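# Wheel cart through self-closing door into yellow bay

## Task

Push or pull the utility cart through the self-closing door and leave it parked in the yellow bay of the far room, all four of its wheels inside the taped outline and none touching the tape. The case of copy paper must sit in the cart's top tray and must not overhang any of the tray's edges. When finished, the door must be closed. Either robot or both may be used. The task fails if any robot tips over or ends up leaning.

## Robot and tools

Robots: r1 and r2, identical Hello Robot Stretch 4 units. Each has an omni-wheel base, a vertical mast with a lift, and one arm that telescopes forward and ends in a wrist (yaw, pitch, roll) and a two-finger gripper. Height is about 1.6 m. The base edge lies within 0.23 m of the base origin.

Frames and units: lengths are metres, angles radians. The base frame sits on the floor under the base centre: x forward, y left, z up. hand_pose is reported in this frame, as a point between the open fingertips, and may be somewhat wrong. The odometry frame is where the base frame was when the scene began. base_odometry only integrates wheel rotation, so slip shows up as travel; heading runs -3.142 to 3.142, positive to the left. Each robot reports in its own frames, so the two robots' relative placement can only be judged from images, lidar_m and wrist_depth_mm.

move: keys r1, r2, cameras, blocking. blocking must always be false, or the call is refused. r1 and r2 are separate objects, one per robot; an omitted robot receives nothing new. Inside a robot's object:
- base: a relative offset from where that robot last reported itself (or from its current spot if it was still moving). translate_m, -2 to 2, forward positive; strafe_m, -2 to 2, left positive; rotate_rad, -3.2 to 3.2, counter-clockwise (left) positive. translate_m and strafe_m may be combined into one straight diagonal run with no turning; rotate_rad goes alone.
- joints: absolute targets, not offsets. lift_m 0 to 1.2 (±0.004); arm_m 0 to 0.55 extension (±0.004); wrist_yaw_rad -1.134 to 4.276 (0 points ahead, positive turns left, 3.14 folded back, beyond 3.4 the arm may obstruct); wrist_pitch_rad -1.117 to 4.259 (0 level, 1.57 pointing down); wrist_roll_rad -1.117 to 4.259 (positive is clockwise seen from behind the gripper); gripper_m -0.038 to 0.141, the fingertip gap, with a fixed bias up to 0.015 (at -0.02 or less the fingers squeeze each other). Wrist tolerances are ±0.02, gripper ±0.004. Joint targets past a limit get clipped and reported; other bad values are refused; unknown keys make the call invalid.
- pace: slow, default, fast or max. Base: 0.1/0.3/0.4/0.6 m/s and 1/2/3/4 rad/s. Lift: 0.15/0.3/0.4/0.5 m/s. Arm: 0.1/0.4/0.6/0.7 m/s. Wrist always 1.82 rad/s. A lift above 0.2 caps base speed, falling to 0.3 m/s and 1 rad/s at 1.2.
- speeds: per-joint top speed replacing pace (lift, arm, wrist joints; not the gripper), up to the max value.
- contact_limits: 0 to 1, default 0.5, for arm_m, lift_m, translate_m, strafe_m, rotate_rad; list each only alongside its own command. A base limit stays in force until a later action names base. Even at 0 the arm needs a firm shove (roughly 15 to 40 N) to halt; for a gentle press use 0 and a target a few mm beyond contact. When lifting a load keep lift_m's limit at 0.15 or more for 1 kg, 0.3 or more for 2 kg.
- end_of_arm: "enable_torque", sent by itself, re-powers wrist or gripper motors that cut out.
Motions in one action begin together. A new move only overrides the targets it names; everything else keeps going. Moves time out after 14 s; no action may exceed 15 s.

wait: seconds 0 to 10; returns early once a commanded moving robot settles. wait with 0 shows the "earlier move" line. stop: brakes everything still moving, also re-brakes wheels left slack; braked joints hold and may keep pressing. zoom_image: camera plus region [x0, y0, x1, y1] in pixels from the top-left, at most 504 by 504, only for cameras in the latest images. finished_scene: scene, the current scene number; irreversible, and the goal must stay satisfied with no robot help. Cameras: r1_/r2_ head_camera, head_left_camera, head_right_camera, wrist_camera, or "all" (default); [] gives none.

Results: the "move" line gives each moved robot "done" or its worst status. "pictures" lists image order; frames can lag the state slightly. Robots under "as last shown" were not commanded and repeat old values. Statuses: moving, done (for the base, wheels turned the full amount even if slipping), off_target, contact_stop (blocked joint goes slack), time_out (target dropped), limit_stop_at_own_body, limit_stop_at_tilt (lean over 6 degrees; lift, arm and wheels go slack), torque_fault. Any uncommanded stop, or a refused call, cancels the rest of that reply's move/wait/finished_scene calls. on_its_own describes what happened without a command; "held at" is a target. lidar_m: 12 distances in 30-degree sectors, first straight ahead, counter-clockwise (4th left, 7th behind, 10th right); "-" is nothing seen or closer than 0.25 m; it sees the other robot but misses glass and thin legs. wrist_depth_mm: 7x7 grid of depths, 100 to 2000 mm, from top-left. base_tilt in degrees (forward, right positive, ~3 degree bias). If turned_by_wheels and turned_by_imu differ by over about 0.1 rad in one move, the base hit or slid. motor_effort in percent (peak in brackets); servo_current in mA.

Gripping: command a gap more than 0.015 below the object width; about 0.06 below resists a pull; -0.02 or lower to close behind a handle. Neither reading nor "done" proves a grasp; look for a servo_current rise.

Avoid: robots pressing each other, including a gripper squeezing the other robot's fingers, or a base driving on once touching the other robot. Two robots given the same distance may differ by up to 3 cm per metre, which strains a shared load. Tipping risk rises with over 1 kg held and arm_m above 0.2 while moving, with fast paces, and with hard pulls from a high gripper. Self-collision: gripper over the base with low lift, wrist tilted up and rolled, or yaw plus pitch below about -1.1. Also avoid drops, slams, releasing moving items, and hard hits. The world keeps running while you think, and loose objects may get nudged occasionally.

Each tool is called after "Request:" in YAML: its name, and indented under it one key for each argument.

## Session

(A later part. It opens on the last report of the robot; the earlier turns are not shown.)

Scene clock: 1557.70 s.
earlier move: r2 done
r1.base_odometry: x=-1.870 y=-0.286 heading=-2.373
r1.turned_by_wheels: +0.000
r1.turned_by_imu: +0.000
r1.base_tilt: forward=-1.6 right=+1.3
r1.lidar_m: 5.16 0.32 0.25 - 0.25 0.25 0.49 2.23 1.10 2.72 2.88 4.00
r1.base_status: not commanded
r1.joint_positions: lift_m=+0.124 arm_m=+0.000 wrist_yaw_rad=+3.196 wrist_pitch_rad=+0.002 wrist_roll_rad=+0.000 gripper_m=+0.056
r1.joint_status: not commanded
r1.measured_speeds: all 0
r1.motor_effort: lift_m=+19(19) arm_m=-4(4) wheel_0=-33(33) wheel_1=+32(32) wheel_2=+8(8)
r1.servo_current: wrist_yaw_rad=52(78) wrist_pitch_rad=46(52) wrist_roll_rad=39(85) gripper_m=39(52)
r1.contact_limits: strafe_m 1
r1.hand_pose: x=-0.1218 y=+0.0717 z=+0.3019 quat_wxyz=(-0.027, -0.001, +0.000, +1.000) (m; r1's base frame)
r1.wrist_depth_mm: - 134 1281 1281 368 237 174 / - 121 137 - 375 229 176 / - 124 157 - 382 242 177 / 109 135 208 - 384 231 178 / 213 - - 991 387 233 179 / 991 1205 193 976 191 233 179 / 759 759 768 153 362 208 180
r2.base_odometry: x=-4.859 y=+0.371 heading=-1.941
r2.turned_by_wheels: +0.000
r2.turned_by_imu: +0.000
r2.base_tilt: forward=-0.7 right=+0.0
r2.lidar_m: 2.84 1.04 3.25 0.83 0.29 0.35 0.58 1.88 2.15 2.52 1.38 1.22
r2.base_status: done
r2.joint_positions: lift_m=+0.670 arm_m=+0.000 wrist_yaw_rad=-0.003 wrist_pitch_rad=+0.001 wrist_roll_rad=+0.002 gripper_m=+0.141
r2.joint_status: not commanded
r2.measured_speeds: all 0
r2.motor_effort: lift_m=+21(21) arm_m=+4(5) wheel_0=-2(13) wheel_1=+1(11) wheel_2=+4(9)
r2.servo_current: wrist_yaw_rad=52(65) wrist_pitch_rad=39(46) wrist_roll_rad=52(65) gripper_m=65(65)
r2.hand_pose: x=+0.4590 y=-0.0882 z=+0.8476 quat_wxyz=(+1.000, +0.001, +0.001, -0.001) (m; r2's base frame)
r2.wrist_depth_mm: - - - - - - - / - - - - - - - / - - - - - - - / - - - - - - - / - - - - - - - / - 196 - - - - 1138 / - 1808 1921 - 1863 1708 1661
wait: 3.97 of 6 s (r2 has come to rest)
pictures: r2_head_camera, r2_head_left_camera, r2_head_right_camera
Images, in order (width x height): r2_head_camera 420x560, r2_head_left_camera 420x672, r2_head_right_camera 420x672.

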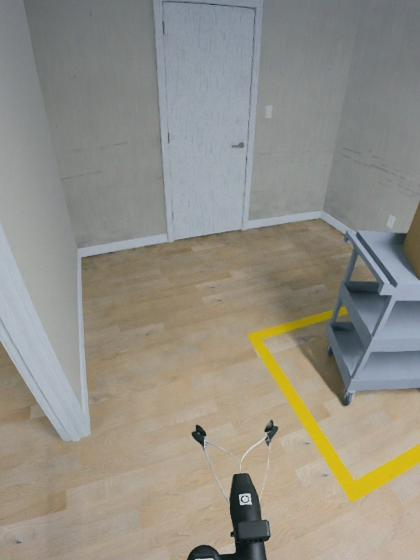

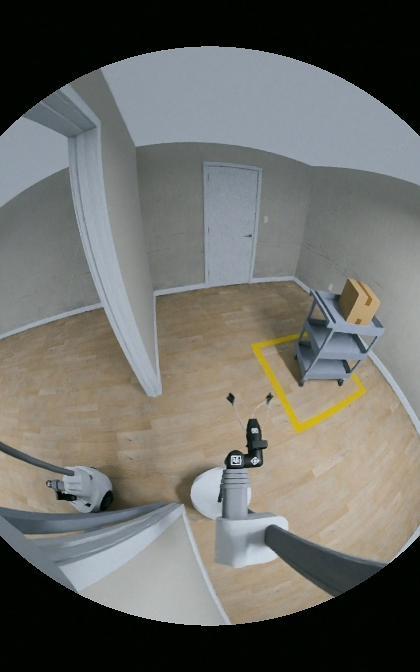

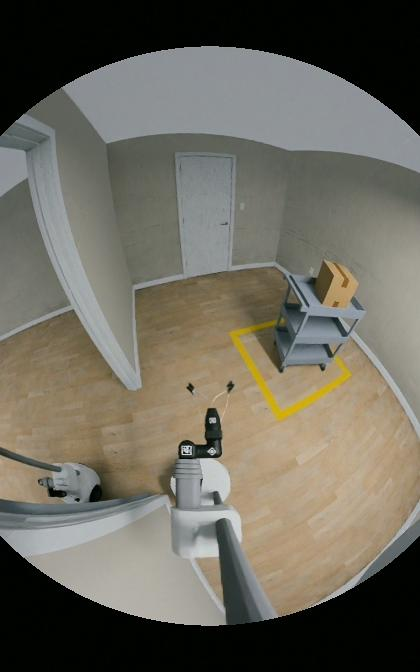

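Request:
move:
  r2: {"base":{"translate_m":1.3,"strafe_m":0.1}}
  blocking: false
  cameras: []

Request:
wait:
  seconds: 8
  cameras: []

Request:
move:
  r2: {"base":{"rotate_rad":-1.5}}
  blocking: false
  cameras: []

Request:
wait:
  seconds: 4
  cameras: ["r2_head_camera","r2_head_right_camera"]

Scene clock: 1566.50 s.
move: r2 moving
r1: as last shown
r1.lidar_m: 5.17 0.33 0.25 - 0.25 0.25 0.49 2.25 1.09 2.74 2.87 3.98
r1.motor_effort: lift_m=+19(19) arm_m=-3(4) wheel_0=-33(33) wheel_1=+31(32) wheel_2=+8(8)
r1.servo_current: wrist_yaw_rad=33(59) wrist_pitch_rad=33(46) wrist_roll_rad=59(72) gripper_m=46(46)
r1.contact_limits: strafe_m 1
r1.wrist_depth_mm: - 135 1281 1281 368 236 175 / - 121 137 - 377 228 176 / - 124 157 - 379 242 177 / 108 135 208 - 384 231 179 / 214 - - 1008 389 233 179 / 1025 1205 194 991 191 233 179 / 750 759 750 153 357 208 180
r2.base_odometry: x=-4.868 y=+0.341 heading=-1.941
r2.turned_by_wheels: +0.000
r2.turned_by_imu: +0.000
r2.base_tilt: forward=-0.7 right=+0.1
r2.lidar_m: 2.85 1.01 3.23 0.85 0.29 0.35 0.58 1.92 2.19 2.52 1.37 1.21
r2.base_status: translate_m moving; strafe_m moving
r2.joint_positions: lift_m=+0.670 arm_m=+0.000 wrist_yaw_rad=-0.003 wrist_pitch_rad=+0.001 wrist_roll_rad=+0.002 gripper_m=+0.141
r2.joint_status: not commanded
r2.measured_speeds: translate_m=+0.121 strafe_m=+0.009 rotate_rad=+0.002 lift_m=+0.000 arm_m=+0.000 wrist_yaw_rad=+0.000 wrist_pitch_rad=+0.000 wrist_roll_rad=+0.000
r2.motor_effort: lift_m=+21(21) arm_m=+4(5) wheel_0=+7(8) wheel_1=+6(10) wheel_2=-13(14)
r2.servo_current: wrist_yaw_rad=46(65) wrist_pitch_rad=46(46) wrist_roll_rad=46(65) gripper_m=52(52)
r2.hand_pose: x=+0.4590 y=-0.0882 z=+0.8476 quat_wxyz=(+1.000, +0.001, +0.001, -0.001) (m; r2's base frame)
r2.wrist_depth_mm: - - - - - - - / - - - - - - - / - - - - - - - / - - - - - - - / - - - - - - - / - 196 - - - - - / - 1863 1921 - 1863 1756 1756
pictures: none
No camera images: "cameras" was empty.

Scene clock: 1571.83 s.
earlier move: r2 done
r1.base_odometry: x=-1.870 y=-0.286 heading=-2.373
r1.turned_by_wheels: +0.000
r1.turned_by_imu: +0.000
r1.base_tilt: forward=-1.6 right=+1.3
r1.lidar_m: 5.19 0.33 0.25 - 0.25 0.25 0.50 1.52 1.10 2.75 2.87 4.01
r1.base_status: not commanded
r1.joint_positions: lift_m=+0.124 arm_m=+0.000 wrist_yaw_rad=+3.196 wrist_pitch_rad=+0.002 wrist_roll_rad=+0.000 gripper_m=+0.056
r1.joint_status: not commanded
r1.measured_speeds: all 0
r1.motor_effort: lift_m=+19(19) arm_m=-3(4) wheel_0=-33(33) wheel_1=+31(32) wheel_2=+8(8)
r1.servo_current: wrist_yaw_rad=46(72) wrist_pitch_rad=46(52) wrist_roll_rad=46(72) gripper_m=39(52)
r1.contact_limits: strafe_m 1
r1.hand_pose: x=-0.1218 y=+0.0717 z=+0.3019 quat_wxyz=(-0.027, -0.001, +0.000, +1.000) (m; r1's base frame)
r1.wrist_depth_mm: - 134 - - 370 238 174 / - 121 134 - 377 228 176 / - 124 157 - 379 242 177 / 109 136 209 - 384 230 179 / 213 - - - 387 233 179 / 991 1182 194 1182 191 233 179 / 750 750 741 153 357 207 179
r2.base_odometry: x=-5.236 y=-0.877 heading=-1.941
r2.turned_by_wheels: +0.000
r2.turned_by_imu: +0.002
r2.base_tilt: forward=-0.7 right=+0.1
r2.lidar_m: 1.58 1.28 0.72 0.57 0.55 1.53 1.41 3.15 0.87 0.85 2.21 1.87
r2.base_status: done
r2.joint_positions: lift_m=+0.670 arm_m=+0.000 wrist_yaw_rad=-0.003 wrist_pitch_rad=+0.001 wrist_roll_rad=+0.002 gripper_m=+0.141
r2.joint_status: not commanded
r2.measured_speeds: all 0
r2.motor_effort: lift_m=+21(21) arm_m=+5(5) wheel_0=+3(11) wheel_1=+3(10) wheel_2=-2(14)
r2.servo_current: wrist_yaw_rad=46(65) wrist_pitch_rad=39(52) wrist_roll_rad=52(65) gripper_m=52(59)
r2.hand_pose: x=+0.4590 y=-0.0882 z=+0.8476 quat_wxyz=(+1.000, +0.001, +0.001, -0.001) (m; r2's base frame)
r2.wrist_depth_mm: - - - - - - - / - - - - - 1618 - / - - - - - 1576 - / - - - - - 1618 - / - - - - - 1576 - / - 189 - 157 187 187 - / - - - - - 1618 1661
wait: 5.33 of 8 s (r2 has come to rest)
pictures: none
No camera images: "cameras" was empty.

Scene clock: 1572.33 s.
move: r2 moving
r1: as last shown
r1.lidar_m: 5.17 0.35 0.25 - 0.25 0.25 0.53 1.56 1.09 2.74 2.87 4.01
r1.motor_effort: lift_m=+19(19) arm_m=-4(4) wheel_0=-33(33) wheel_1=+32(32) wheel_2=+8(8)
r1.servo_current: wrist_yaw_rad=46(72) wrist_pitch_rad=39(46) wrist_roll_rad=52(59) gripper_m=39(39)
r1.contact_limits: strafe_m 1
r1.wrist_depth_mm: - 134 - - 370 237 175 / - 121 134 - 375 228 177 / - 124 157 - 379 242 176 / 108 135 208 - 384 231 178 / 212 - - - 387 232 179 / 1025 1205 193 1182 191 231 179 / 750 750 759 153 357 208 179
r2.base_odometry: x=-5.236 y=-0.877 heading=-2.193
r2.turned_by_wheels: -0.252
r2.turned_by_imu: -0.245
r2.base_tilt: forward=-0.7 right=+0.0
r2.lidar_m: 1.66 1.58 0.88 0.61 0.58 0.61 1.42 2.16 3.23 0.85 0.86 2.28
r2.base_status: rotate_rad moving
r2.joint_positions: lift_m=+0.670 arm_m=+0.000 wrist_yaw_rad=-0.003 wrist_pitch_rad=+0.001 wrist_roll_rad=+0.002 gripper_m=+0.141
r2.joint_status: not commanded
r2.measured_speeds: translate_m=+0.000 strafe_m=+0.001 rotate_rad=-0.975 lift_m=+0.000 arm_m=+0.000 wrist_yaw_rad=+0.000 wrist_pitch_rad=+0.000 wrist_roll_rad=+0.000
r2.motor_effort: lift_m=+21(21) arm_m=+4(5) wheel_0=+9(9) wheel_1=+8(10) wheel_2=+12(12)
r2.servo_current: wrist_yaw_rad=46(59) wrist_pitch_rad=39(39) wrist_roll_rad=46(59) gripper_m=52(52)
r2.hand_pose: x=+0.4590 y=-0.0882 z=+0.8476 quat_wxyz=(+1.000, +0.001, +0.001, -0.001) (m; r2's base frame)
r2.wrist_depth_mm: - - - 1661 - - - / - - - 1661 1756 - - / - - - 1661 - - - / - - - 1708 - - - / - - - 1708 1756 - - / - 190 - 160 192 - - / - - - - - 1708 1756
pictures: none
No camera images: "cameras" was empty.

Scene clock: 1573.87 s.
earlier move: r2 done
r1.base_odometry: x=-1.870 y=-0.286 heading=-2.373
r1.turned_by_wheels: +0.000
r1.turned_by_imu: +0.000
r1.base_tilt: forward=-1.6 right=+1.3
r1.lidar_m: 5.17 0.31 0.25 - 0.25 0.25 0.51 1.55 1.08 2.74 2.88 3.97
r1.base_status: not commanded
r1.joint_positions: lift_m=+0.124 arm_m=+0.000 wrist_yaw_rad=+3.196 wrist_pitch_rad=+0.002 wrist_roll_rad=+0.000 gripper_m=+0.056
r1.joint_status: not commanded
r1.measured_speeds: all 0
r1.motor_effort: lift_m=+19(19) arm_m=-3(4) wheel_0=-32(33) wheel_1=+32(32) wheel_2=+8(8)
r1.servo_current: wrist_yaw_rad=39(72) wrist_pitch_rad=39(52) wrist_roll_rad=46(65) gripper_m=33(52)
r1.contact_limits: strafe_m 1
r1.hand_pose: x=-0.1218 y=+0.0717 z=+0.3019 quat_wxyz=(-0.027, -0.001, +0.000, +1.000) (m; r1's base frame)
r1.wrist_depth_mm: - 134 - - 370 238 175 / - 121 134 - 375 229 176 / - 124 157 - 384 243 177 / 109 135 208 - 382 232 179 / 213 - - - 387 233 179 / 1025 1205 193 1182 191 233 180 / 741 759 759 153 357 208 179
r2.base_odometry: x=-5.236 y=-0.877 heading=+2.843
r2.turned_by_wheels: -1.247
r2.turned_by_imu: -1.213
r2.base_tilt: forward=-0.7 right=+0.1
r2.lidar_m: 0.85 2.23 1.81 1.56 1.12 0.67 0.56 0.57 1.42 1.41 3.16 0.86
r2.base_status: done
r2.joint_positions: lift_m=+0.670 arm_m=+0.000 wrist_yaw_rad=-0.003 wrist_pitch_rad=+0.001 wrist_roll_rad=+0.002 gripper_m=+0.141
r2.joint_status: not commanded
r2.measured_speeds: all 0
r2.motor_effort: lift_m=+21(21) arm_m=+4(5) wheel_0=+3(11) wheel_1=+2(12) wheel_2=+4(12)
r2.servo_current: wrist_yaw_rad=46(59) wrist_pitch_rad=39(46) wrist_roll_rad=39(65) gripper_m=52(59)
r2.hand_pose: x=+0.4590 y=-0.0882 z=+0.8476 quat_wxyz=(+1.000, +0.001, +0.001, -0.001) (m; r2's base frame)
r2.wrist_depth_mm: - - - - - - - / - - - - - - - / - - - 931 878 - - / - - - 931 878 - - / - - - - - - - / - 190 191 167 187 661 - / 1808 1808 1808 - - 1618 1808
wait: 1.53 of 4 s (r2 has come to rest)
pictures: r2_head_camera, r2_head_right_camera
Images, in order (width x height): r2_head_camera 420x560, r2_head_right_camera 420x672.

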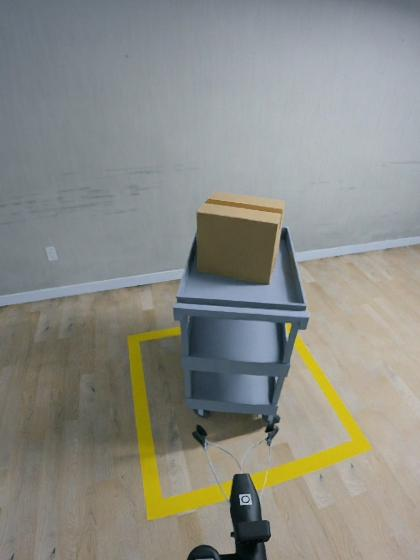

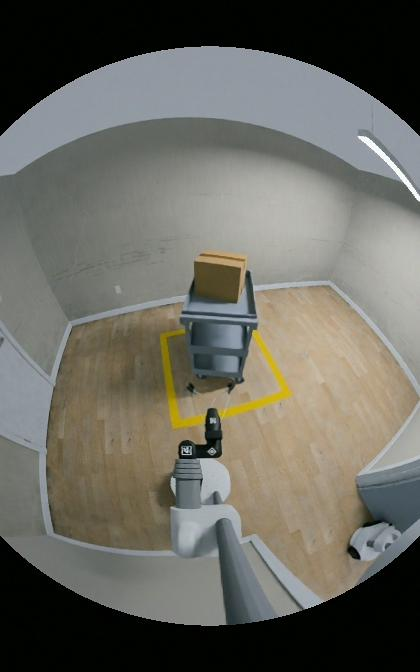

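Request:
zoom_image:
  camera: "r2_head_camera"
  region: [110, 180, 390, 530]

Scaled by 1.440 from the camera's 420x560 image, which has a finer 1200x1600 frame.

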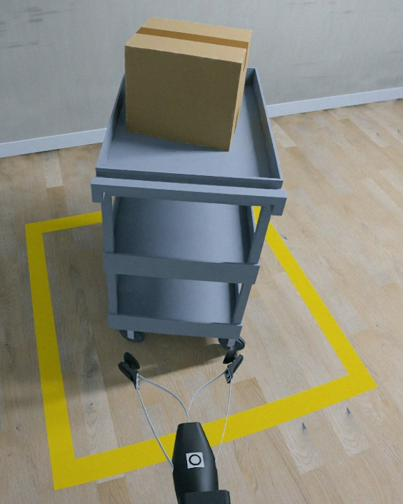

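Request:
move:
  r2: {"base":{"translate_m":0.5,"strafe_m":0.9}}
  blocking: false
  cameras: []

Request:
wait:
  seconds: 8
  cameras: []

Request:
move:
  r2: {"base":{"rotate_rad":-1.0}}
  blocking: false
  cameras: []

Request:
wait:
  seconds: 4
  cameras: ["r2_head_camera","r2_head_right_camera"]

Request:
zoom_image:
  camera: "r2_head_camera"
  region: [40, 150, 420, 520]

Scene clock: 1588.87 s.
move: r2 moving
r1: as last shown
r1.lidar_m: 5.17 0.31 0.25 - 0.25 0.25 0.51 1.57 1.07 2.74 2.90 4.02
r1.motor_effort: lift_m=+19(19) arm_m=-4(4) wheel_0=-33(33) wheel_1=+32(32) wheel_2=+8(8)
r1.servo_current: wrist_yaw_rad=39(65) wrist_pitch_rad=46(46) wrist_roll_rad=65(65) gripper_m=39(46)
r1.contact_limits: strafe_m 1
r1.wrist_depth_mm: - 134 - - 370 237 174 / - 121 134 - 377 228 176 / - 124 158 - 382 242 177 / 108 135 208 - 382 231 179 / 213 - - - 389 233 179 / 1008 1205 193 1182 191 233 179 / 750 750 750 153 357 208 179
r2.base_odometry: x=-5.259 y=-0.898 heading=+2.843
r2.turned_by_wheels: +0.000
r2.turned_by_imu: +0.000
r2.base_tilt: forward=-0.7 right=+0.1
r2.lidar_m: 0.83 2.23 1.75 1.55 1.15 0.70 0.58 0.59 1.44 1.46 3.18 0.85
r2.base_status: translate_m moving; strafe_m moving
r2.joint_positions: lift_m=+0.670 arm_m=+0.000 wrist_yaw_rad=-0.003 wrist_pitch_rad=+0.001 wrist_roll_rad=+0.002 gripper_m=+0.141
r2.joint_status: not commanded
r2.measured_speeds: translate_m=+0.058 strafe_m=+0.106 rotate_rad=+0.002 lift_m=+0.000 arm_m=+0.000 wrist_yaw_rad=+0.000 wrist_pitch_rad=+0.000 wrist_roll_rad=+0.000
r2.motor_effort: lift_m=+21(21) arm_m=+4(5) wheel_0=-8(8) wheel_1=+11(12) wheel_2=-8(10)
r2.servo_current: wrist_yaw_rad=52(59) wrist_pitch_rad=39(46) wrist_roll_rad=59(59) gripper_m=52(59)
r2.hand_pose: x=+0.4590 y=-0.0882 z=+0.8476 quat_wxyz=(+1.000, +0.001, +0.001, -0.001) (m; r2's base frame)
r2.wrist_depth_mm: - - - - - - - / - - - - - - - / - - - 917 866 - - / - - - 931 878 - - / - - - - - 634 - / - 189 176 160 187 640 - / 1808 1808 1808 - - 778 1808
pictures: none
No camera images: "cameras" was empty.

Scene clock: 1593.30 s.
earlier move: r2 done
r1.base_odometry: x=-1.870 y=-0.286 heading=-2.373
r1.turned_by_wheels: +0.000
r1.turned_by_imu: +0.000
r1.base_tilt: forward=-1.6 right=+1.3
r1.lidar_m: 5.18 0.32 0.25 - 0.25 0.25 0.52 2.22 1.08 2.73 2.84 4.01
r1.base_status: not commanded
r1.joint_positions: lift_m=+0.124 arm_m=+0.000 wrist_yaw_rad=+3.196 wrist_pitch_rad=+0.002 wrist_roll_rad=+0.000 gripper_m=+0.056
r1.joint_status: not commanded
r1.measured_speeds: all 0
r1.motor_effort: lift_m=+19(19) arm_m=-4(4) wheel_0=-32(33) wheel_1=+31(32) wheel_2=+8(8)
r1.servo_current: wrist_yaw_rad=59(72) wrist_pitch_rad=39(46) wrist_roll_rad=52(72) gripper_m=46(46)
r1.contact_limits: strafe_m 1
r1.hand_pose: x=-0.1218 y=+0.0717 z=+0.3019 quat_wxyz=(-0.027, -0.001, +0.000, +1.000) (m; r1's base frame)
r1.wrist_depth_mm: - 135 - - 370 236 174 / - 121 134 - 375 229 175 / - 124 157 - 382 243 177 / 109 135 208 - 384 231 178 / 213 - - - 387 233 179 / 976 1229 194 1205 191 233 179 / 750 750 759 153 357 208 179
r2.base_odometry: x=-5.979 y=-1.590 heading=+2.843
r2.turned_by_wheels: +0.000
r2.turned_by_imu: +0.003
r2.base_tilt: forward=-0.6 right=+0.1
r2.lidar_m: 1.53 1.55 0.91 0.81 0.81 1.00 1.26 1.25 1.51 1.28 0.91 1.28
r2.base_status: done
r2.joint_positions: lift_m=+0.670 arm_m=+0.000 wrist_yaw_rad=-0.003 wrist_pitch_rad=+0.001 wrist_roll_rad=+0.002 gripper_m=+0.141
r2.joint_status: not commanded
r2.measured_speeds: all 0
r2.motor_effort: lift_m=+20(21) arm_m=+4(5) wheel_0=-2(12) wheel_1=+1(12) wheel_2=-4(10)
r2.servo_current: wrist_yaw_rad=52(59) wrist_pitch_rad=46(46) wrist_roll_rad=39(59) gripper_m=59(59)
r2.hand_pose: x=+0.4590 y=-0.0882 z=+0.8476 quat_wxyz=(+1.000, +0.001, +0.001, -0.001) (m; r2's base frame)
r2.wrist_depth_mm: - - - - - - - / - - - - - - - / - - - - - - - / - - - - - - - / - - - - - - - / - 189 - 157 187 185 - / - - - - - - -
wait: 4.43 of 8 s (r2 has come to rest)
pictures: none
No camera images: "cameras" was empty.

Scene clock: 1593.80 s.
move: r2 moving
r1: as last shown
r1.lidar_m: 5.16 0.34 0.25 - 0.25 0.25 0.49 2.24 1.08 2.71 2.88 4.01
r1.motor_effort: lift_m=+19(19) arm_m=-3(4) wheel_0=-33(33) wheel_1=+31(32) wheel_2=+8(8)
r1.servo_current: wrist_yaw_rad=52(59) wrist_pitch_rad=46(52) wrist_roll_rad=46(59) gripper_m=46(46)
r1.contact_limits: strafe_m 1
r1.wrist_depth_mm: - 135 - - 366 237 175 / - 121 135 - 377 229 176 / - 124 157 - 382 242 177 / 108 136 208 - 382 232 178 / 212 - - - 389 233 179 / 1008 1182 194 1160 191 234 180 / 741 759 759 153 359 208 179
r2.base_odometry: x=-5.979 y=-1.589 heading=+2.591
r2.turned_by_wheels: -0.252
r2.turned_by_imu: -0.244
r2.base_tilt: forward=-0.7 right=+0.1
r2.lidar_m: 1.60 1.52 1.12 0.83 0.80 0.85 1.29 1.25 1.33 2.42 0.92 0.97
r2.base_status: rotate_rad moving
r2.joint_positions: lift_m=+0.670 arm_m=+0.000 wrist_yaw_rad=-0.002 wrist_pitch_rad=+0.001 wrist_roll_rad=+0.002 gripper_m=+0.141
r2.joint_status: not commanded
r2.measured_speeds: translate_m=+0.000 strafe_m=+0.001 rotate_rad=-0.974 lift_m=+0.000 arm_m=+0.000 wrist_yaw_rad=+0.000 wrist_pitch_rad=+0.000 wrist_roll_rad=+0.000
r2.motor_effort: lift_m=+21(21) arm_m=+4(4) wheel_0=+7(11) wheel_1=+9(9) wheel_2=+9(11)
r2.servo_current: wrist_yaw_rad=46(59) wrist_pitch_rad=39(46) wrist_roll_rad=39(52) gripper_m=52(59)
r2.hand_pose: x=+0.4590 y=-0.0881 z=+0.8476 quat_wxyz=(+1.000, +0.001, +0.001, -0.001) (m; r2's base frame)
r2.wrist_depth_mm: - - - - - - - / - - - - - - - / - - - - - - - / - - - - - - - / - - - - - - - / - 190 - 157 187 204 - / - - - - - 1708 -
pictures: none
No camera images: "cameras" was empty.

Scene clock: 1595.00 s.
earlier move: r2 done
r1.base_odometry: x=-1.870 y=-0.286 heading=-2.373
r1.turned_by_wheels: +0.000
r1.turned_by_imu: +0.000
r1.base_tilt: forward=-1.6 right=+1.3
r1.lidar_m: 5.16 0.33 0.25 - 0.25 0.25 0.54 2.25 1.05 2.74 2.87 4.01
r1.base_status: not commanded
r1.joint_positions: lift_m=+0.124 arm_m=+0.000 wrist_yaw_rad=+3.196 wrist_pitch_rad=+0.002 wrist_roll_rad=+0.000 gripper_m=+0.056
r1.joint_status: not commanded
r1.measured_speeds: all 0
r1.motor_effort: lift_m=+19(19) arm_m=-4(4) wheel_0=-33(33) wheel_1=+32(32) wheel_2=+8(8)
r1.servo_current: wrist_yaw_rad=46(65) wrist_pitch_rad=39(52) wrist_roll_rad=59(59) gripper_m=46(46)
r1.contact_limits: strafe_m 1
r1.hand_pose: x=-0.1218 y=+0.0717 z=+0.3019 quat_wxyz=(-0.027, -0.001, +0.000, +1.000) (m; r1's base frame)
r1.wrist_depth_mm: - 134 - - 368 237 174 / - 121 134 - 375 228 176 / - 124 157 - 382 243 177 / 109 135 208 - 387 232 179 / 213 - - - 389 233 179 / 1008 1229 193 1182 191 232 180 / 750 759 759 154 355 208 179
r2.base_odometry: x=-5.979 y=-1.589 heading=+1.844
r2.turned_by_wheels: -0.747
r2.turned_by_imu: -0.728
r2.base_tilt: forward=-0.7 right=+0.1
r2.lidar_m: 0.92 1.37 1.53 1.46 0.86 0.81 0.81 1.03 1.26 1.26 1.57 1.15
r2.base_status: done
r2.joint_positions: lift_m=+0.670 arm_m=+0.000 wrist_yaw_rad=-0.002 wrist_pitch_rad=+0.001 wrist_roll_rad=+0.002 gripper_m=+0.141
r2.joint_status: not commanded
r2.measured_speeds: all 0
r2.motor_effort: lift_m=+20(21) arm_m=+4(5) wheel_0=+5(11) wheel_1=+2(10) wheel_2=+5(11)
r2.servo_current: wrist_yaw_rad=52(59) wrist_pitch_rad=46(52) wrist_roll_rad=52(52) gripper_m=52(59)
r2.hand_pose: x=+0.4590 y=-0.0881 z=+0.8476 quat_wxyz=(+1.000, +0.001, +0.001, -0.001) (m; r2's base frame)
r2.wrist_depth_mm: - - - - - - - / - - - - - - - / - - 1008 1008 - - - / - - 1025 991 - - - / - - - - - - - / - 192 191 160 198 - - / - 1808 1808 - - 1708 1808
wait: 1.20 of 4 s (r2 has come to rest)
pictures: r2_head_camera, r2_head_right_camera
Images, in order (width x height): r2_head_camera 420x560, r2_head_right_camera 420x672.

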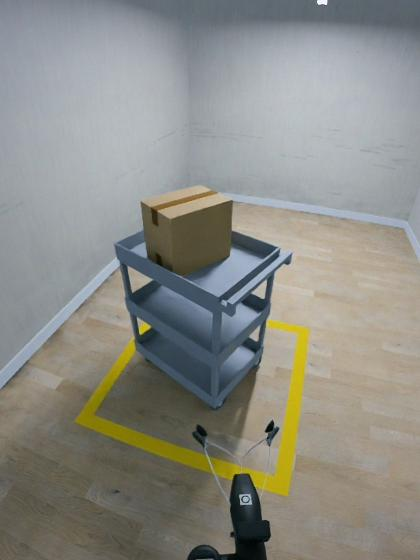

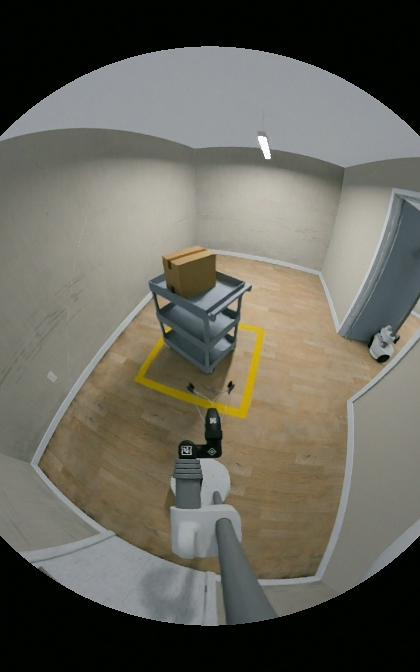

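Scaled by 1.326 from the camera's 420x560 image, which has a finer 1200x1600 frame.

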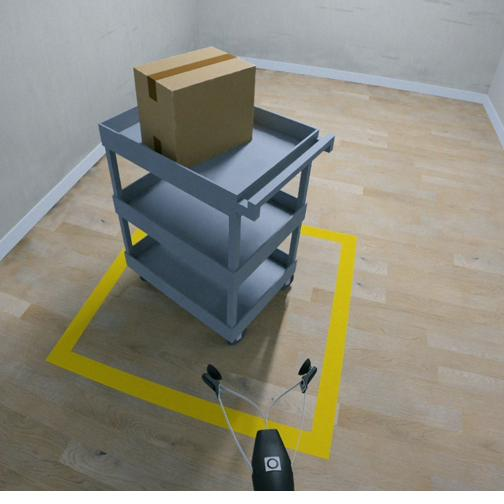

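Request:
zoom_image:
  camera: "r2_head_camera"
  region: [90, 290, 310, 440]

Request:
zoom_image:
  camera: "r2_head_camera"
  region: [100, 180, 300, 310]

Scaled by 2.291 from the camera's 420x560 image, which has a finer 1200x1600 frame.

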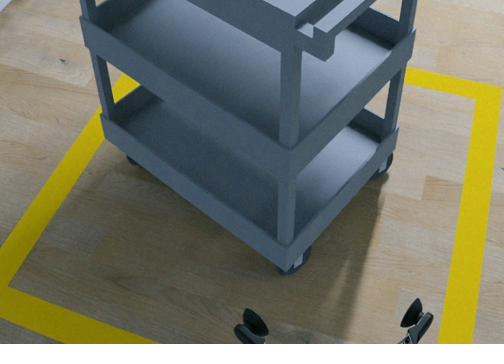

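Scaled by 2.520 from the camera's 420x560 image, which has a finer 1200x1600 frame.

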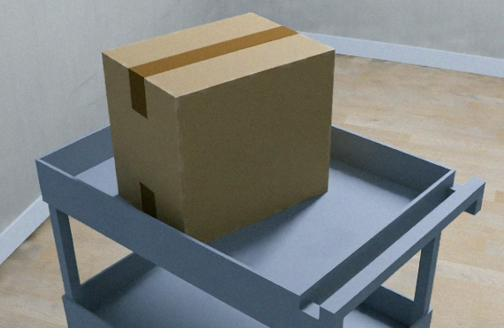

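Request:
move:
  r1: {"base":{"translate_m":1.3}}
  blocking: false
  cameras: []

Request:
wait:
  seconds: 8
  cameras: []

Request:
wait:
  seconds: 4
  cameras: ["r1_head_right_camera","r1_head_left_camera","r2_head_right_camera"]

Scene clock: 1639.50 s.
move: r1 contact_stop
r1.base_odometry: x=-1.874 y=-0.283 heading=-2.371
r1.turned_by_wheels: +0.002
r1.turned_by_imu: +0.001
r1.base_tilt: forward=-1.6 right=+1.3
r1.lidar_m: 5.16 0.32 0.25 - 0.25 0.25 0.51 2.26 1.07 2.74 2.83 4.00
r1.base_status: translate_m contact_stop
r1.joint_positions: lift_m=+0.124 arm_m=+0.000 wrist_yaw_rad=+3.196 wrist_pitch_rad=+0.002 wrist_roll_rad=+0.000 gripper_m=+0.056
r1.joint_status: not commanded
r1.measured_speeds: translate_m=+0.000 strafe_m=-0.011 rotate_rad=-0.002 lift_m=+0.000 arm_m=+0.000 wrist_yaw_rad=+0.000 wrist_pitch_rad=+0.000 wrist_roll_rad=+0.000
r1.on_its_own: the wheels are slack since a contact_stop
r1.motor_effort: lift_m=+19(19) arm_m=-4(4) wheel_0=-2(30) wheel_1=+0(30) wheel_2=-1(7)
r1.servo_current: wrist_yaw_rad=39(65) wrist_pitch_rad=46(46) wrist_roll_rad=39(59) gripper_m=39(46)
r1.hand_pose: x=-0.1218 y=+0.0717 z=+0.3019 quat_wxyz=(-0.027, -0.001, +0.000, +1.000) (m; r1's base frame)
r1.wrist_depth_mm: - 135 - - 375 238 175 / - 122 134 - 379 229 176 / - 125 156 - 384 243 177 / 107 135 209 - 389 233 178 / 212 - - - 392 234 179 / 1008 1229 193 1182 191 235 179 / 741 759 741 153 362 208 179
r2: as last shown
r2.turned_by_wheels: +0.000
r2.turned_by_imu: +0.000
r2.lidar_m: 0.90 1.40 1.54 1.45 0.84 0.78 0.81 1.04 1.25 1.28 1.59 1.15
r2.motor_effort: lift_m=+20(20) arm_m=+4(5) wheel_0=+5(5) wheel_1=+2(2) wheel_2=+5(5)
r2.servo_current: wrist_yaw_rad=52(59) wrist_pitch_rad=46(46) wrist_roll_rad=33(52) gripper_m=52(52)
r2.wrist_depth_mm: - - - - - - - / - - - - - - - / - - 1008 1025 - - - / - - 1025 991 - - - / - - - - - - - / - 192 191 160 198 - - / - 1756 1756 - - 1808 1808
pictures: none
No camera images: "cameras" was empty.

not run: a stop that you did not command came earlier in this reply.

not run: a stop that you did not command came earlier in this reply.

Request:
move:
  r1: {"base":{"translate_m":1.3},"contact_limits":{"translate_m":1.0}}
  blocking: false
  cameras: ["r1_head_right_camera","r1_head_left_camera"]

Request:
wait:
  seconds: 8
  cameras: []

Request:
wait:
  seconds: 4
  cameras: ["r1_head_right_camera","r1_head_left_camera","r2_head_right_camera"]

Scene clock: 1644.47 s.
move: r1 moving
r1.base_odometry: x=-1.972 y=-0.225 heading=-2.364
r1.turned_by_wheels: +0.006
r1.turned_by_imu: +0.006
r1.base_tilt: forward=-1.6 right=+1.3
r1.lidar_m: 5.13 0.26 0.25 - 0.25 0.30 2.22 1.02 1.00 2.60 2.75 3.88
r1.base_status: translate_m moving
r1.joint_positions: lift_m=+0.124 arm_m=+0.000 wrist_yaw_rad=+3.196 wrist_pitch_rad=+0.002 wrist_roll_rad=+0.000 gripper_m=+0.056
r1.joint_status: not commanded
r1.measured_speeds: translate_m=+0.121 strafe_m=-0.002 rotate_rad=-0.003 lift_m=+0.000 arm_m=+0.000 wrist_yaw_rad=+0.000 wrist_pitch_rad=+0.000 wrist_roll_rad=+0.000
r1.motor_effort: lift_m=+19(19) arm_m=-4(4) wheel_0=+2(5) wheel_1=+12(13) wheel_2=-9(11)
r1.servo_current: wrist_yaw_rad=39(65) wrist_pitch_rad=39(46) wrist_roll_rad=39(72) gripper_m=39(52)
r1.contact_limits: translate_m 1
r1.hand_pose: x=-0.1218 y=+0.0717 z=+0.3019 quat_wxyz=(-0.027, -0.001, +0.000, +1.000) (m; r1's base frame)
r1.wrist_depth_mm: - 134 245 - - 287 199 / - 118 134 - - 291 200 / - 121 153 - - 296 203 / 111 135 198 - - 298 204 / 211 - - - 1661 298 205 / 218 1205 194 1182 187 300 205 / 225 750 750 788 554 254 204
r2: as last shown
r2.turned_by_imu: +0.001
r2.lidar_m: 0.90 1.36 1.54 1.44 0.86 0.79 0.80 1.03 1.26 1.28 1.58 1.13
r2.motor_effort: lift_m=+20(20) arm_m=+4(4) wheel_0=+5(5) wheel_1=+2(2) wheel_2=+6(6)
r2.servo_current: wrist_yaw_rad=46(59) wrist_pitch_rad=39(46) wrist_roll_rad=39(52) gripper_m=52(59)
r2.wrist_depth_mm: - - - - - - - / - - - - - - - / - - 1008 991 - - - / - - 1025 991 - - - / - - - - - - - / - 191 191 160 198 - - / - 1808 1808 - - 1756 1808
pictures: r1_head_left_camera, r1_head_right_camera
Images, in order (width x height): r1_head_left_camera 420x672, r1_head_right_camera 420x672.

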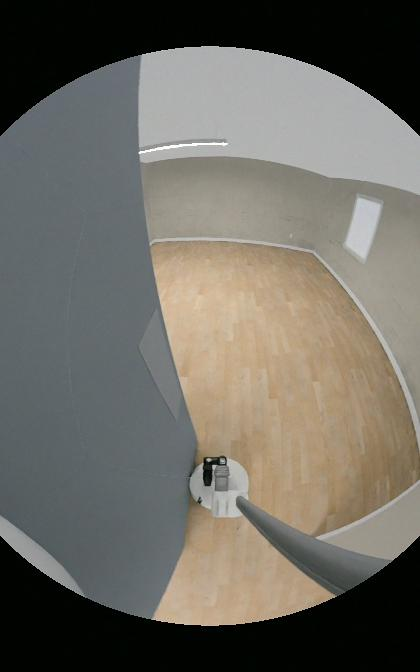

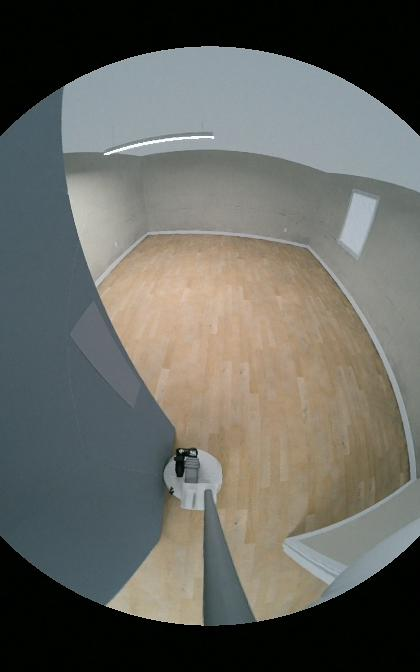

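Scene clock: 1649.80 s.
earlier move: r1 done
r1.base_odometry: x=-2.877 y=-1.115 heading=-2.365
r1.turned_by_wheels: +0.000
r1.turned_by_imu: +0.001
r1.base_tilt: forward=-1.6 right=+1.2
r1.lidar_m: 3.88 2.84 2.12 2.05 2.19 1.95 1.66 1.62 2.78 2.68 2.81 3.97
r1.base_status: done
r1.joint_positions: lift_m=+0.124 arm_m=+0.000 wrist_yaw_rad=+3.196 wrist_pitch_rad=+0.002 wrist_roll_rad=+0.000 gripper_m=+0.056
r1.joint_status: not commanded
r1.measured_speeds: all 0
r1.motor_effort: lift_m=+19(19) arm_m=-3(4) wheel_0=+3(7) wheel_1=+1(13) wheel_2=+0(11)
r1.servo_current: wrist_yaw_rad=39(72) wrist_pitch_rad=39(52) wrist_roll_rad=52(72) gripper_m=39(52)
r1.contact_limits: translate_m 1
r1.hand_pose: x=-0.1218 y=+0.0717 z=+0.3019 quat_wxyz=(-0.027, -0.001, +0.000, +1.000) (m; r1's base frame)
r1.wrist_depth_mm: - 134 - - - - - / - 120 135 - - - - / - 123 157 - - - - / 112 135 188 - - - - / 212 - - 1863 1863 1756 1661 / 1025 1229 193 1182 187 1098 1098 / 229 750 768 788 778 750 759
r2.base_odometry: x=-5.979 y=-1.589 heading=+1.844
r2.turned_by_wheels: +0.000
r2.turned_by_imu: +0.001
r2.base_tilt: forward=-0.7 right=+0.1
r2.lidar_m: 0.90 1.40 1.54 1.44 0.86 0.80 0.80 1.04 1.25 1.26 1.59 1.14
r2.base_status: not commanded
r2.joint_positions: lift_m=+0.670 arm_m=+0.000 wrist_yaw_rad=-0.002 wrist_pitch_rad=+0.001 wrist_roll_rad=+0.002 gripper_m=+0.141
r2.joint_status: not commanded
r2.measured_speeds: all 0
r2.motor_effort: lift_m=+20(20) arm_m=+4(5) wheel_0=+5(5) wheel_1=+2(2) wheel_2=+5(6)
r2.servo_current: wrist_yaw_rad=52(65) wrist_pitch_rad=39(46) wrist_roll_rad=46(59) gripper_m=46(59)
r2.hand_pose: x=+0.4590 y=-0.0881 z=+0.8476 quat_wxyz=(+1.000, +0.001, +0.001, -0.001) (m; r2's base frame)
r2.wrist_depth_mm: - - - - - - - / - - - - - - - / - - 1008 1025 - - - / - - 1025 991 - - - / - - - - - - - / - 192 191 160 198 - - / - 1808 1808 - - 1756 1808
wait: 5.33 of 8 s (r1 has come to rest)
pictures: none
No camera images: "cameras" was empty.

Scene clock: 1653.80 s.
r1.base_odometry: x=-2.877 y=-1.115 heading=-2.365
r1.turned_by_wheels: +0.000
r1.turned_by_imu: +0.000
r1.base_tilt: forward=-1.6 right=+1.3
r1.lidar_m: 3.87 2.85 2.12 2.05 2.17 1.97 1.89 1.98 2.75 2.66 2.81 3.94
r1.base_status: done
r1.joint_positions: lift_m=+0.124 arm_m=+0.000 wrist_yaw_rad=+3.196 wrist_pitch_rad=+0.002 wrist_roll_rad=+0.000 gripper_m=+0.056
r1.joint_status: not commanded
r1.measured_speeds: all 0
r1.motor_effort: lift_m=+19(19) arm_m=-3(4) wheel_0=+3(7) wheel_1=+1(13) wheel_2=+0(11)
r1.servo_current: wrist_yaw_rad=59(72) wrist_pitch_rad=39(52) wrist_roll_rad=52(72) gripper_m=33(52)
r1.contact_limits: translate_m 1
r1.hand_pose: x=-0.1218 y=+0.0717 z=+0.3019 quat_wxyz=(-0.027, -0.001, +0.000, +1.000) (m; r1's base frame)
r1.wrist_depth_mm: - 134 - - - - - / - 120 135 - - - - / - 123 158 - - - - / 112 135 206 - - - - / 213 - - - 1863 1756 1708 / 1008 1205 193 1205 187 1118 1118 / 230 759 750 788 778 759 768
r2.base_odometry: x=-5.979 y=-1.589 heading=+1.844
r2.turned_by_wheels: +0.000
r2.turned_by_imu: +0.001
r2.base_tilt: forward=-0.7 right=+0.0
r2.lidar_m: 0.90 1.38 1.54 1.43 0.84 0.78 0.81 1.06 1.26 1.26 1.60 1.14
r2.base_status: not commanded
r2.joint_positions: lift_m=+0.670 arm_m=+0.000 wrist_yaw_rad=-0.002 wrist_pitch_rad=+0.001 wrist_roll_rad=+0.002 gripper_m=+0.141
r2.joint_status: not commanded
r2.measured_speeds: all 0
r2.motor_effort: lift_m=+20(20) arm_m=+4(5) wheel_0=+5(5) wheel_1=+2(2) wheel_2=+5(6)
r2.servo_current: wrist_yaw_rad=39(65) wrist_pitch_rad=39(46) wrist_roll_rad=33(59) gripper_m=52(59)
r2.hand_pose: x=+0.4590 y=-0.0881 z=+0.8476 quat_wxyz=(+1.000, +0.001, +0.001, -0.001) (m; r2's base frame)
r2.wrist_depth_mm: - - - - - - - / - - - - - - - / - - 1025 1008 - - - / - - 1025 976 - - - / - - - - - - - / - 192 190 160 198 - - / - 1863 1808 - - 1756 1756
wait: 4.00 s; at rest by 0.27 s
pictures: r1_head_left_camera, r1_head_right_camera, r2_head_right_camera
Images, in order (width x height): r1_head_left_camera 420x672, r1_head_right_camera 420x672, r2_head_right_camera 420x672.

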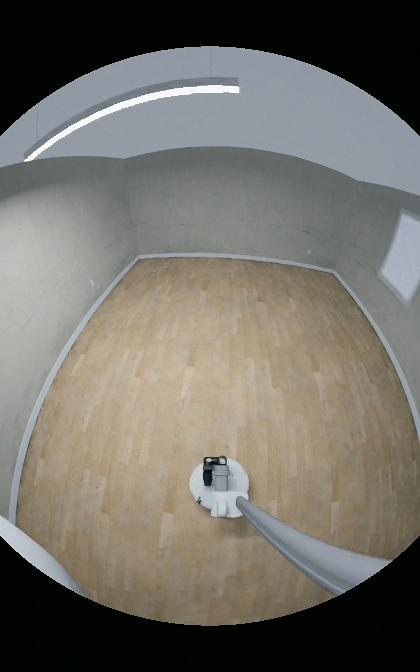

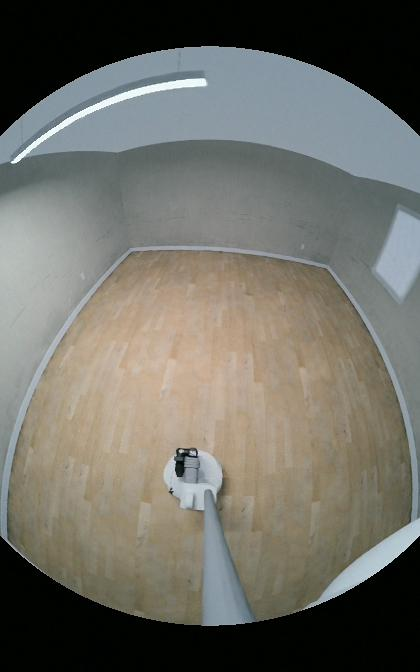

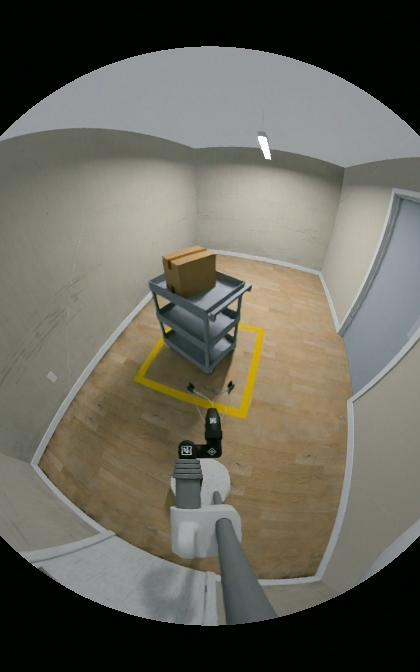

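Request:
wait:
  seconds: 3
  cameras: ["r2_head_right_camera"]

Request:
zoom_image:
  camera: "r2_head_right_camera"
  region: [300, 170, 420, 410]

Scene clock: 1660.97 s.
r1.base_odometry: x=-2.877 y=-1.115 heading=-2.365
r1.turned_by_wheels: +0.000
r1.turned_by_imu: +0.000
r1.base_tilt: forward=-1.6 right=+1.3
r1.lidar_m: 3.87 2.81 2.11 2.03 2.18 1.96 1.89 1.97 2.75 2.69 2.80 3.93
r1.base_status: done
r1.joint_positions: lift_m=+0.124 arm_m=+0.000 wrist_yaw_rad=+3.196 wrist_pitch_rad=+0.002 wrist_roll_rad=+0.000 gripper_m=+0.056
r1.joint_status: not commanded
r1.measured_speeds: all 0
r1.motor_effort: lift_m=+19(19) arm_m=-3(4) wheel_0=+2(7) wheel_1=+1(13) wheel_2=+0(11)
r1.servo_current: wrist_yaw_rad=46(72) wrist_pitch_rad=33(52) wrist_roll_rad=46(72) gripper_m=39(52)
r1.contact_limits: translate_m 1
r1.hand_pose: x=-0.1218 y=+0.0717 z=+0.3019 quat_wxyz=(-0.027, -0.001, +0.000, +1.000) (m; r1's base frame)
r1.wrist_depth_mm: - 134 - - - - - / - 120 135 - - - - / - 123 157 - - - - / 112 135 205 - - - - / 212 - - - 1863 1756 1708 / 1008 1229 194 1182 187 1160 1098 / 230 759 741 798 788 759 759
r2.base_odometry: x=-5.979 y=-1.589 heading=+1.844
r2.turned_by_wheels: +0.000
r2.turned_by_imu: +0.001
r2.base_tilt: forward=-0.7 right=+0.0
r2.lidar_m: 0.92 1.42 1.54 1.46 0.84 0.78 0.80 1.02 1.25 1.27 1.56 1.13
r2.base_status: not commanded
r2.joint_positions: lift_m=+0.670 arm_m=+0.000 wrist_yaw_rad=-0.002 wrist_pitch_rad=+0.001 wrist_roll_rad=+0.002 gripper_m=+0.141
r2.joint_status: not commanded
r2.measured_speeds: all 0
r2.motor_effort: lift_m=+20(20) arm_m=+4(5) wheel_0=+5(5) wheel_1=+2(2) wheel_2=+5(6)
r2.servo_current: wrist_yaw_rad=46(65) wrist_pitch_rad=39(46) wrist_roll_rad=52(59) gripper_m=52(59)
r2.hand_pose: x=+0.4590 y=-0.0881 z=+0.8476 quat_wxyz=(+1.000, +0.001, +0.001, -0.001) (m; r2's base frame)
r2.wrist_depth_mm: - - - - - - - / - - - - - - - / - - 1008 1008 - - - / - - 1042 991 - - - / - - - - - - - / - 193 191 160 198 - - / - 1756 1863 - - 1756 1808
wait: 3.00 s; at rest from the start
pictures: r2_head_right_camera
Images, in order (width x height): r2_head_right_camera 420x672.

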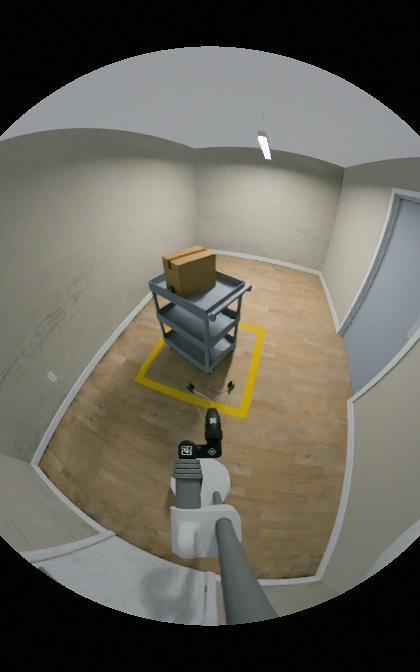

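Scaled by 2.100 from the camera's 420x672 image, which has a finer 600x960 frame.

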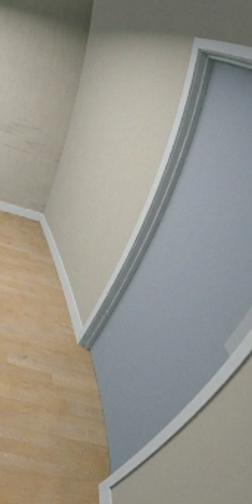

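Request:
move:
  r1: {"base":{"rotate_rad":-2.4}}
  blocking: false
  cameras: []

Request:
wait:
  seconds: 5
  cameras: ["r1_head_camera","r1_head_left_camera"]

Scene clock: 1665.00 s.
move: r1 moving
r1.base_odometry: x=-2.877 y=-1.115 heading=-2.617
r1.turned_by_wheels: -0.253
r1.turned_by_imu: -0.254
r1.base_tilt: forward=-1.6 right=+1.3
r1.lidar_m: 3.88 3.84 2.32 2.03 2.05 2.15 1.88 1.93 2.28 2.66 2.66 3.17
r1.base_status: rotate_rad moving
r1.joint_positions: lift_m=+0.124 arm_m=+0.000 wrist_yaw_rad=+3.196 wrist_pitch_rad=+0.002 wrist_roll_rad=+0.000 gripper_m=+0.056
r1.joint_status: not commanded
r1.measured_speeds: translate_m=+0.000 strafe_m=+0.001 rotate_rad=-0.975 lift_m=+0.000 arm_m=+0.000 wrist_yaw_rad=+0.000 wrist_pitch_rad=+0.000 wrist_roll_rad=+0.000
r1.motor_effort: lift_m=+19(19) arm_m=-3(4) wheel_0=+6(9) wheel_1=+7(7) wheel_2=+7(7)
r1.servo_current: wrist_yaw_rad=46(65) wrist_pitch_rad=46(46) wrist_roll_rad=46(65) gripper_m=46(46)
r1.hand_pose: x=-0.1218 y=+0.0717 z=+0.3019 quat_wxyz=(-0.027, -0.001, +0.000, +1.000) (m; r1's base frame)
r1.wrist_depth_mm: - 134 - - - - - / - 120 135 - - - - / - 123 157 - - - - / 112 135 205 - - - - / 212 1708 1983 - - - - / 991 1205 193 1205 187 1138 1098 / 230 750 759 788 788 750 750
r2: as last shown
r2.turned_by_imu: +0.000
r2.base_tilt: forward=-0.6 right=+0.1
r2.lidar_m: 0.90 1.36 1.54 1.41 0.89 0.80 0.81 1.04 1.25 1.27 1.56 1.15
r2.motor_effort: lift_m=+20(20) arm_m=+4(5) wheel_0=+5(5) wheel_1=+2(2) wheel_2=+5(5)
r2.servo_current: wrist_yaw_rad=52(59) wrist_pitch_rad=39(46) wrist_roll_rad=52(59) gripper_m=46(52)
r2.wrist_depth_mm: - - - - - - - / - - - - - - - / - - 1008 1008 - - - / - - 1008 976 - - - / - - - - - - - / - 192 191 160 198 - - / - 1808 1808 - - 1756 1756
pictures: none
No camera images: "cameras" was empty.

Scene clock: 1667.00 s.
earlier move: r1 done
r1.base_odometry: x=-2.877 y=-1.115 heading=+1.519
r1.turned_by_wheels: -2.147
r1.turned_by_imu: -2.159
r1.base_tilt: forward=-1.6 right=+1.3
r1.lidar_m: 2.22 2.65 2.65 3.07 3.87 3.89 2.39 2.06 2.08 2.21 1.89 1.90
r1.base_status: done
r1.joint_positions: lift_m=+0.124 arm_m=+0.000 wrist_yaw_rad=+3.196 wrist_pitch_rad=+0.002 wrist_roll_rad=+0.000 gripper_m=+0.056
r1.joint_status: not commanded
r1.measured_speeds: all 0
r1.motor_effort: lift_m=+19(19) arm_m=-4(4) wheel_0=+2(10) wheel_1=+0(10) wheel_2=+0(8)
r1.servo_current: wrist_yaw_rad=72(72) wrist_pitch_rad=39(52) wrist_roll_rad=33(65) gripper_m=39(52)
r1.hand_pose: x=-0.1218 y=+0.0717 z=+0.3019 quat_wxyz=(-0.027, -0.001, +0.000, +1.000) (m; r1's base frame)
r1.wrist_depth_mm: - 135 - - - - - / - 122 145 - - - - / - 121 190 - - - - / 110 135 204 - - - - / 137 - - - - - - / 1008 1205 193 1205 187 1118 1098 / 750 759 759 798 788 768 750
r2.base_odometry: x=-5.979 y=-1.589 heading=+1.844
r2.turned_by_wheels: +0.000
r2.turned_by_imu: +0.000
r2.base_tilt: forward=-0.7 right=+0.1
r2.lidar_m: 0.91 1.38 1.54 1.47 0.85 0.78 0.80 1.03 1.25 1.27 1.59 1.17
r2.base_status: not commanded
r2.joint_positions: lift_m=+0.670 arm_m=+0.000 wrist_yaw_rad=-0.002 wrist_pitch_rad=+0.001 wrist_roll_rad=+0.002 gripper_m=+0.141
r2.joint_status: not commanded
r2.measured_speeds: all 0
r2.motor_effort: lift_m=+20(20) arm_m=+4(5) wheel_0=+5(5) wheel_1=+2(2) wheel_2=+5(6)
r2.servo_current: wrist_yaw_rad=59(59) wrist_pitch_rad=39(46) wrist_roll_rad=52(59) gripper_m=46(59)
r2.hand_pose: x=+0.4590 y=-0.0881 z=+0.8476 quat_wxyz=(+1.000, +0.001, +0.001, -0.001) (m; r2's base frame)
r2.wrist_depth_mm: - - - - - - - / - - - - - - - / - - 1008 1008 - - - / - - 1025 991 - - - / - - - - - - - / - 192 191 160 198 - - / - 1808 1808 - - 1756 1808
wait: 2.00 of 5 s (r1 has come to rest)
pictures: r1_head_camera, r1_head_left_camera
Images, in order (width x height): r1_head_camera 420x560, r1_head_left_camera 420x672.

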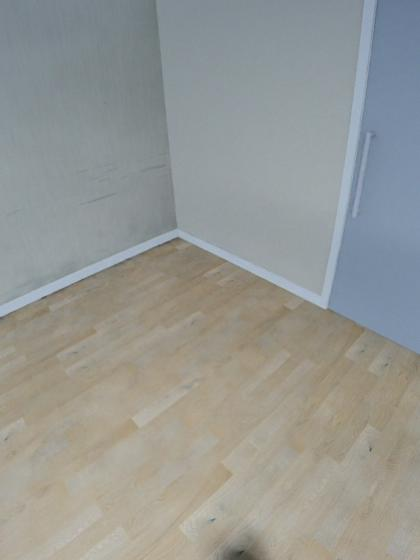

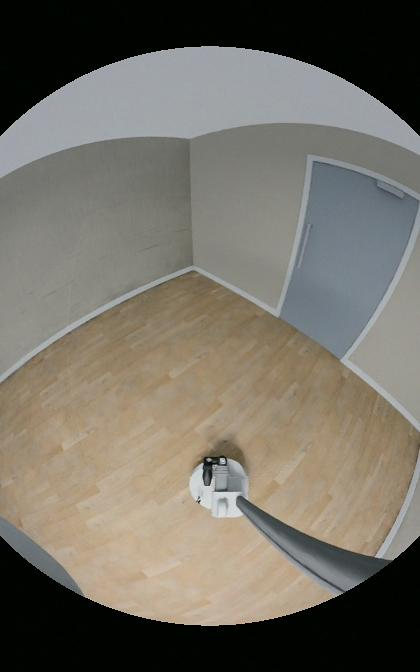

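Door shut.

Request:
finished_scene:
  scene: 2

The scene is finished: the task was done.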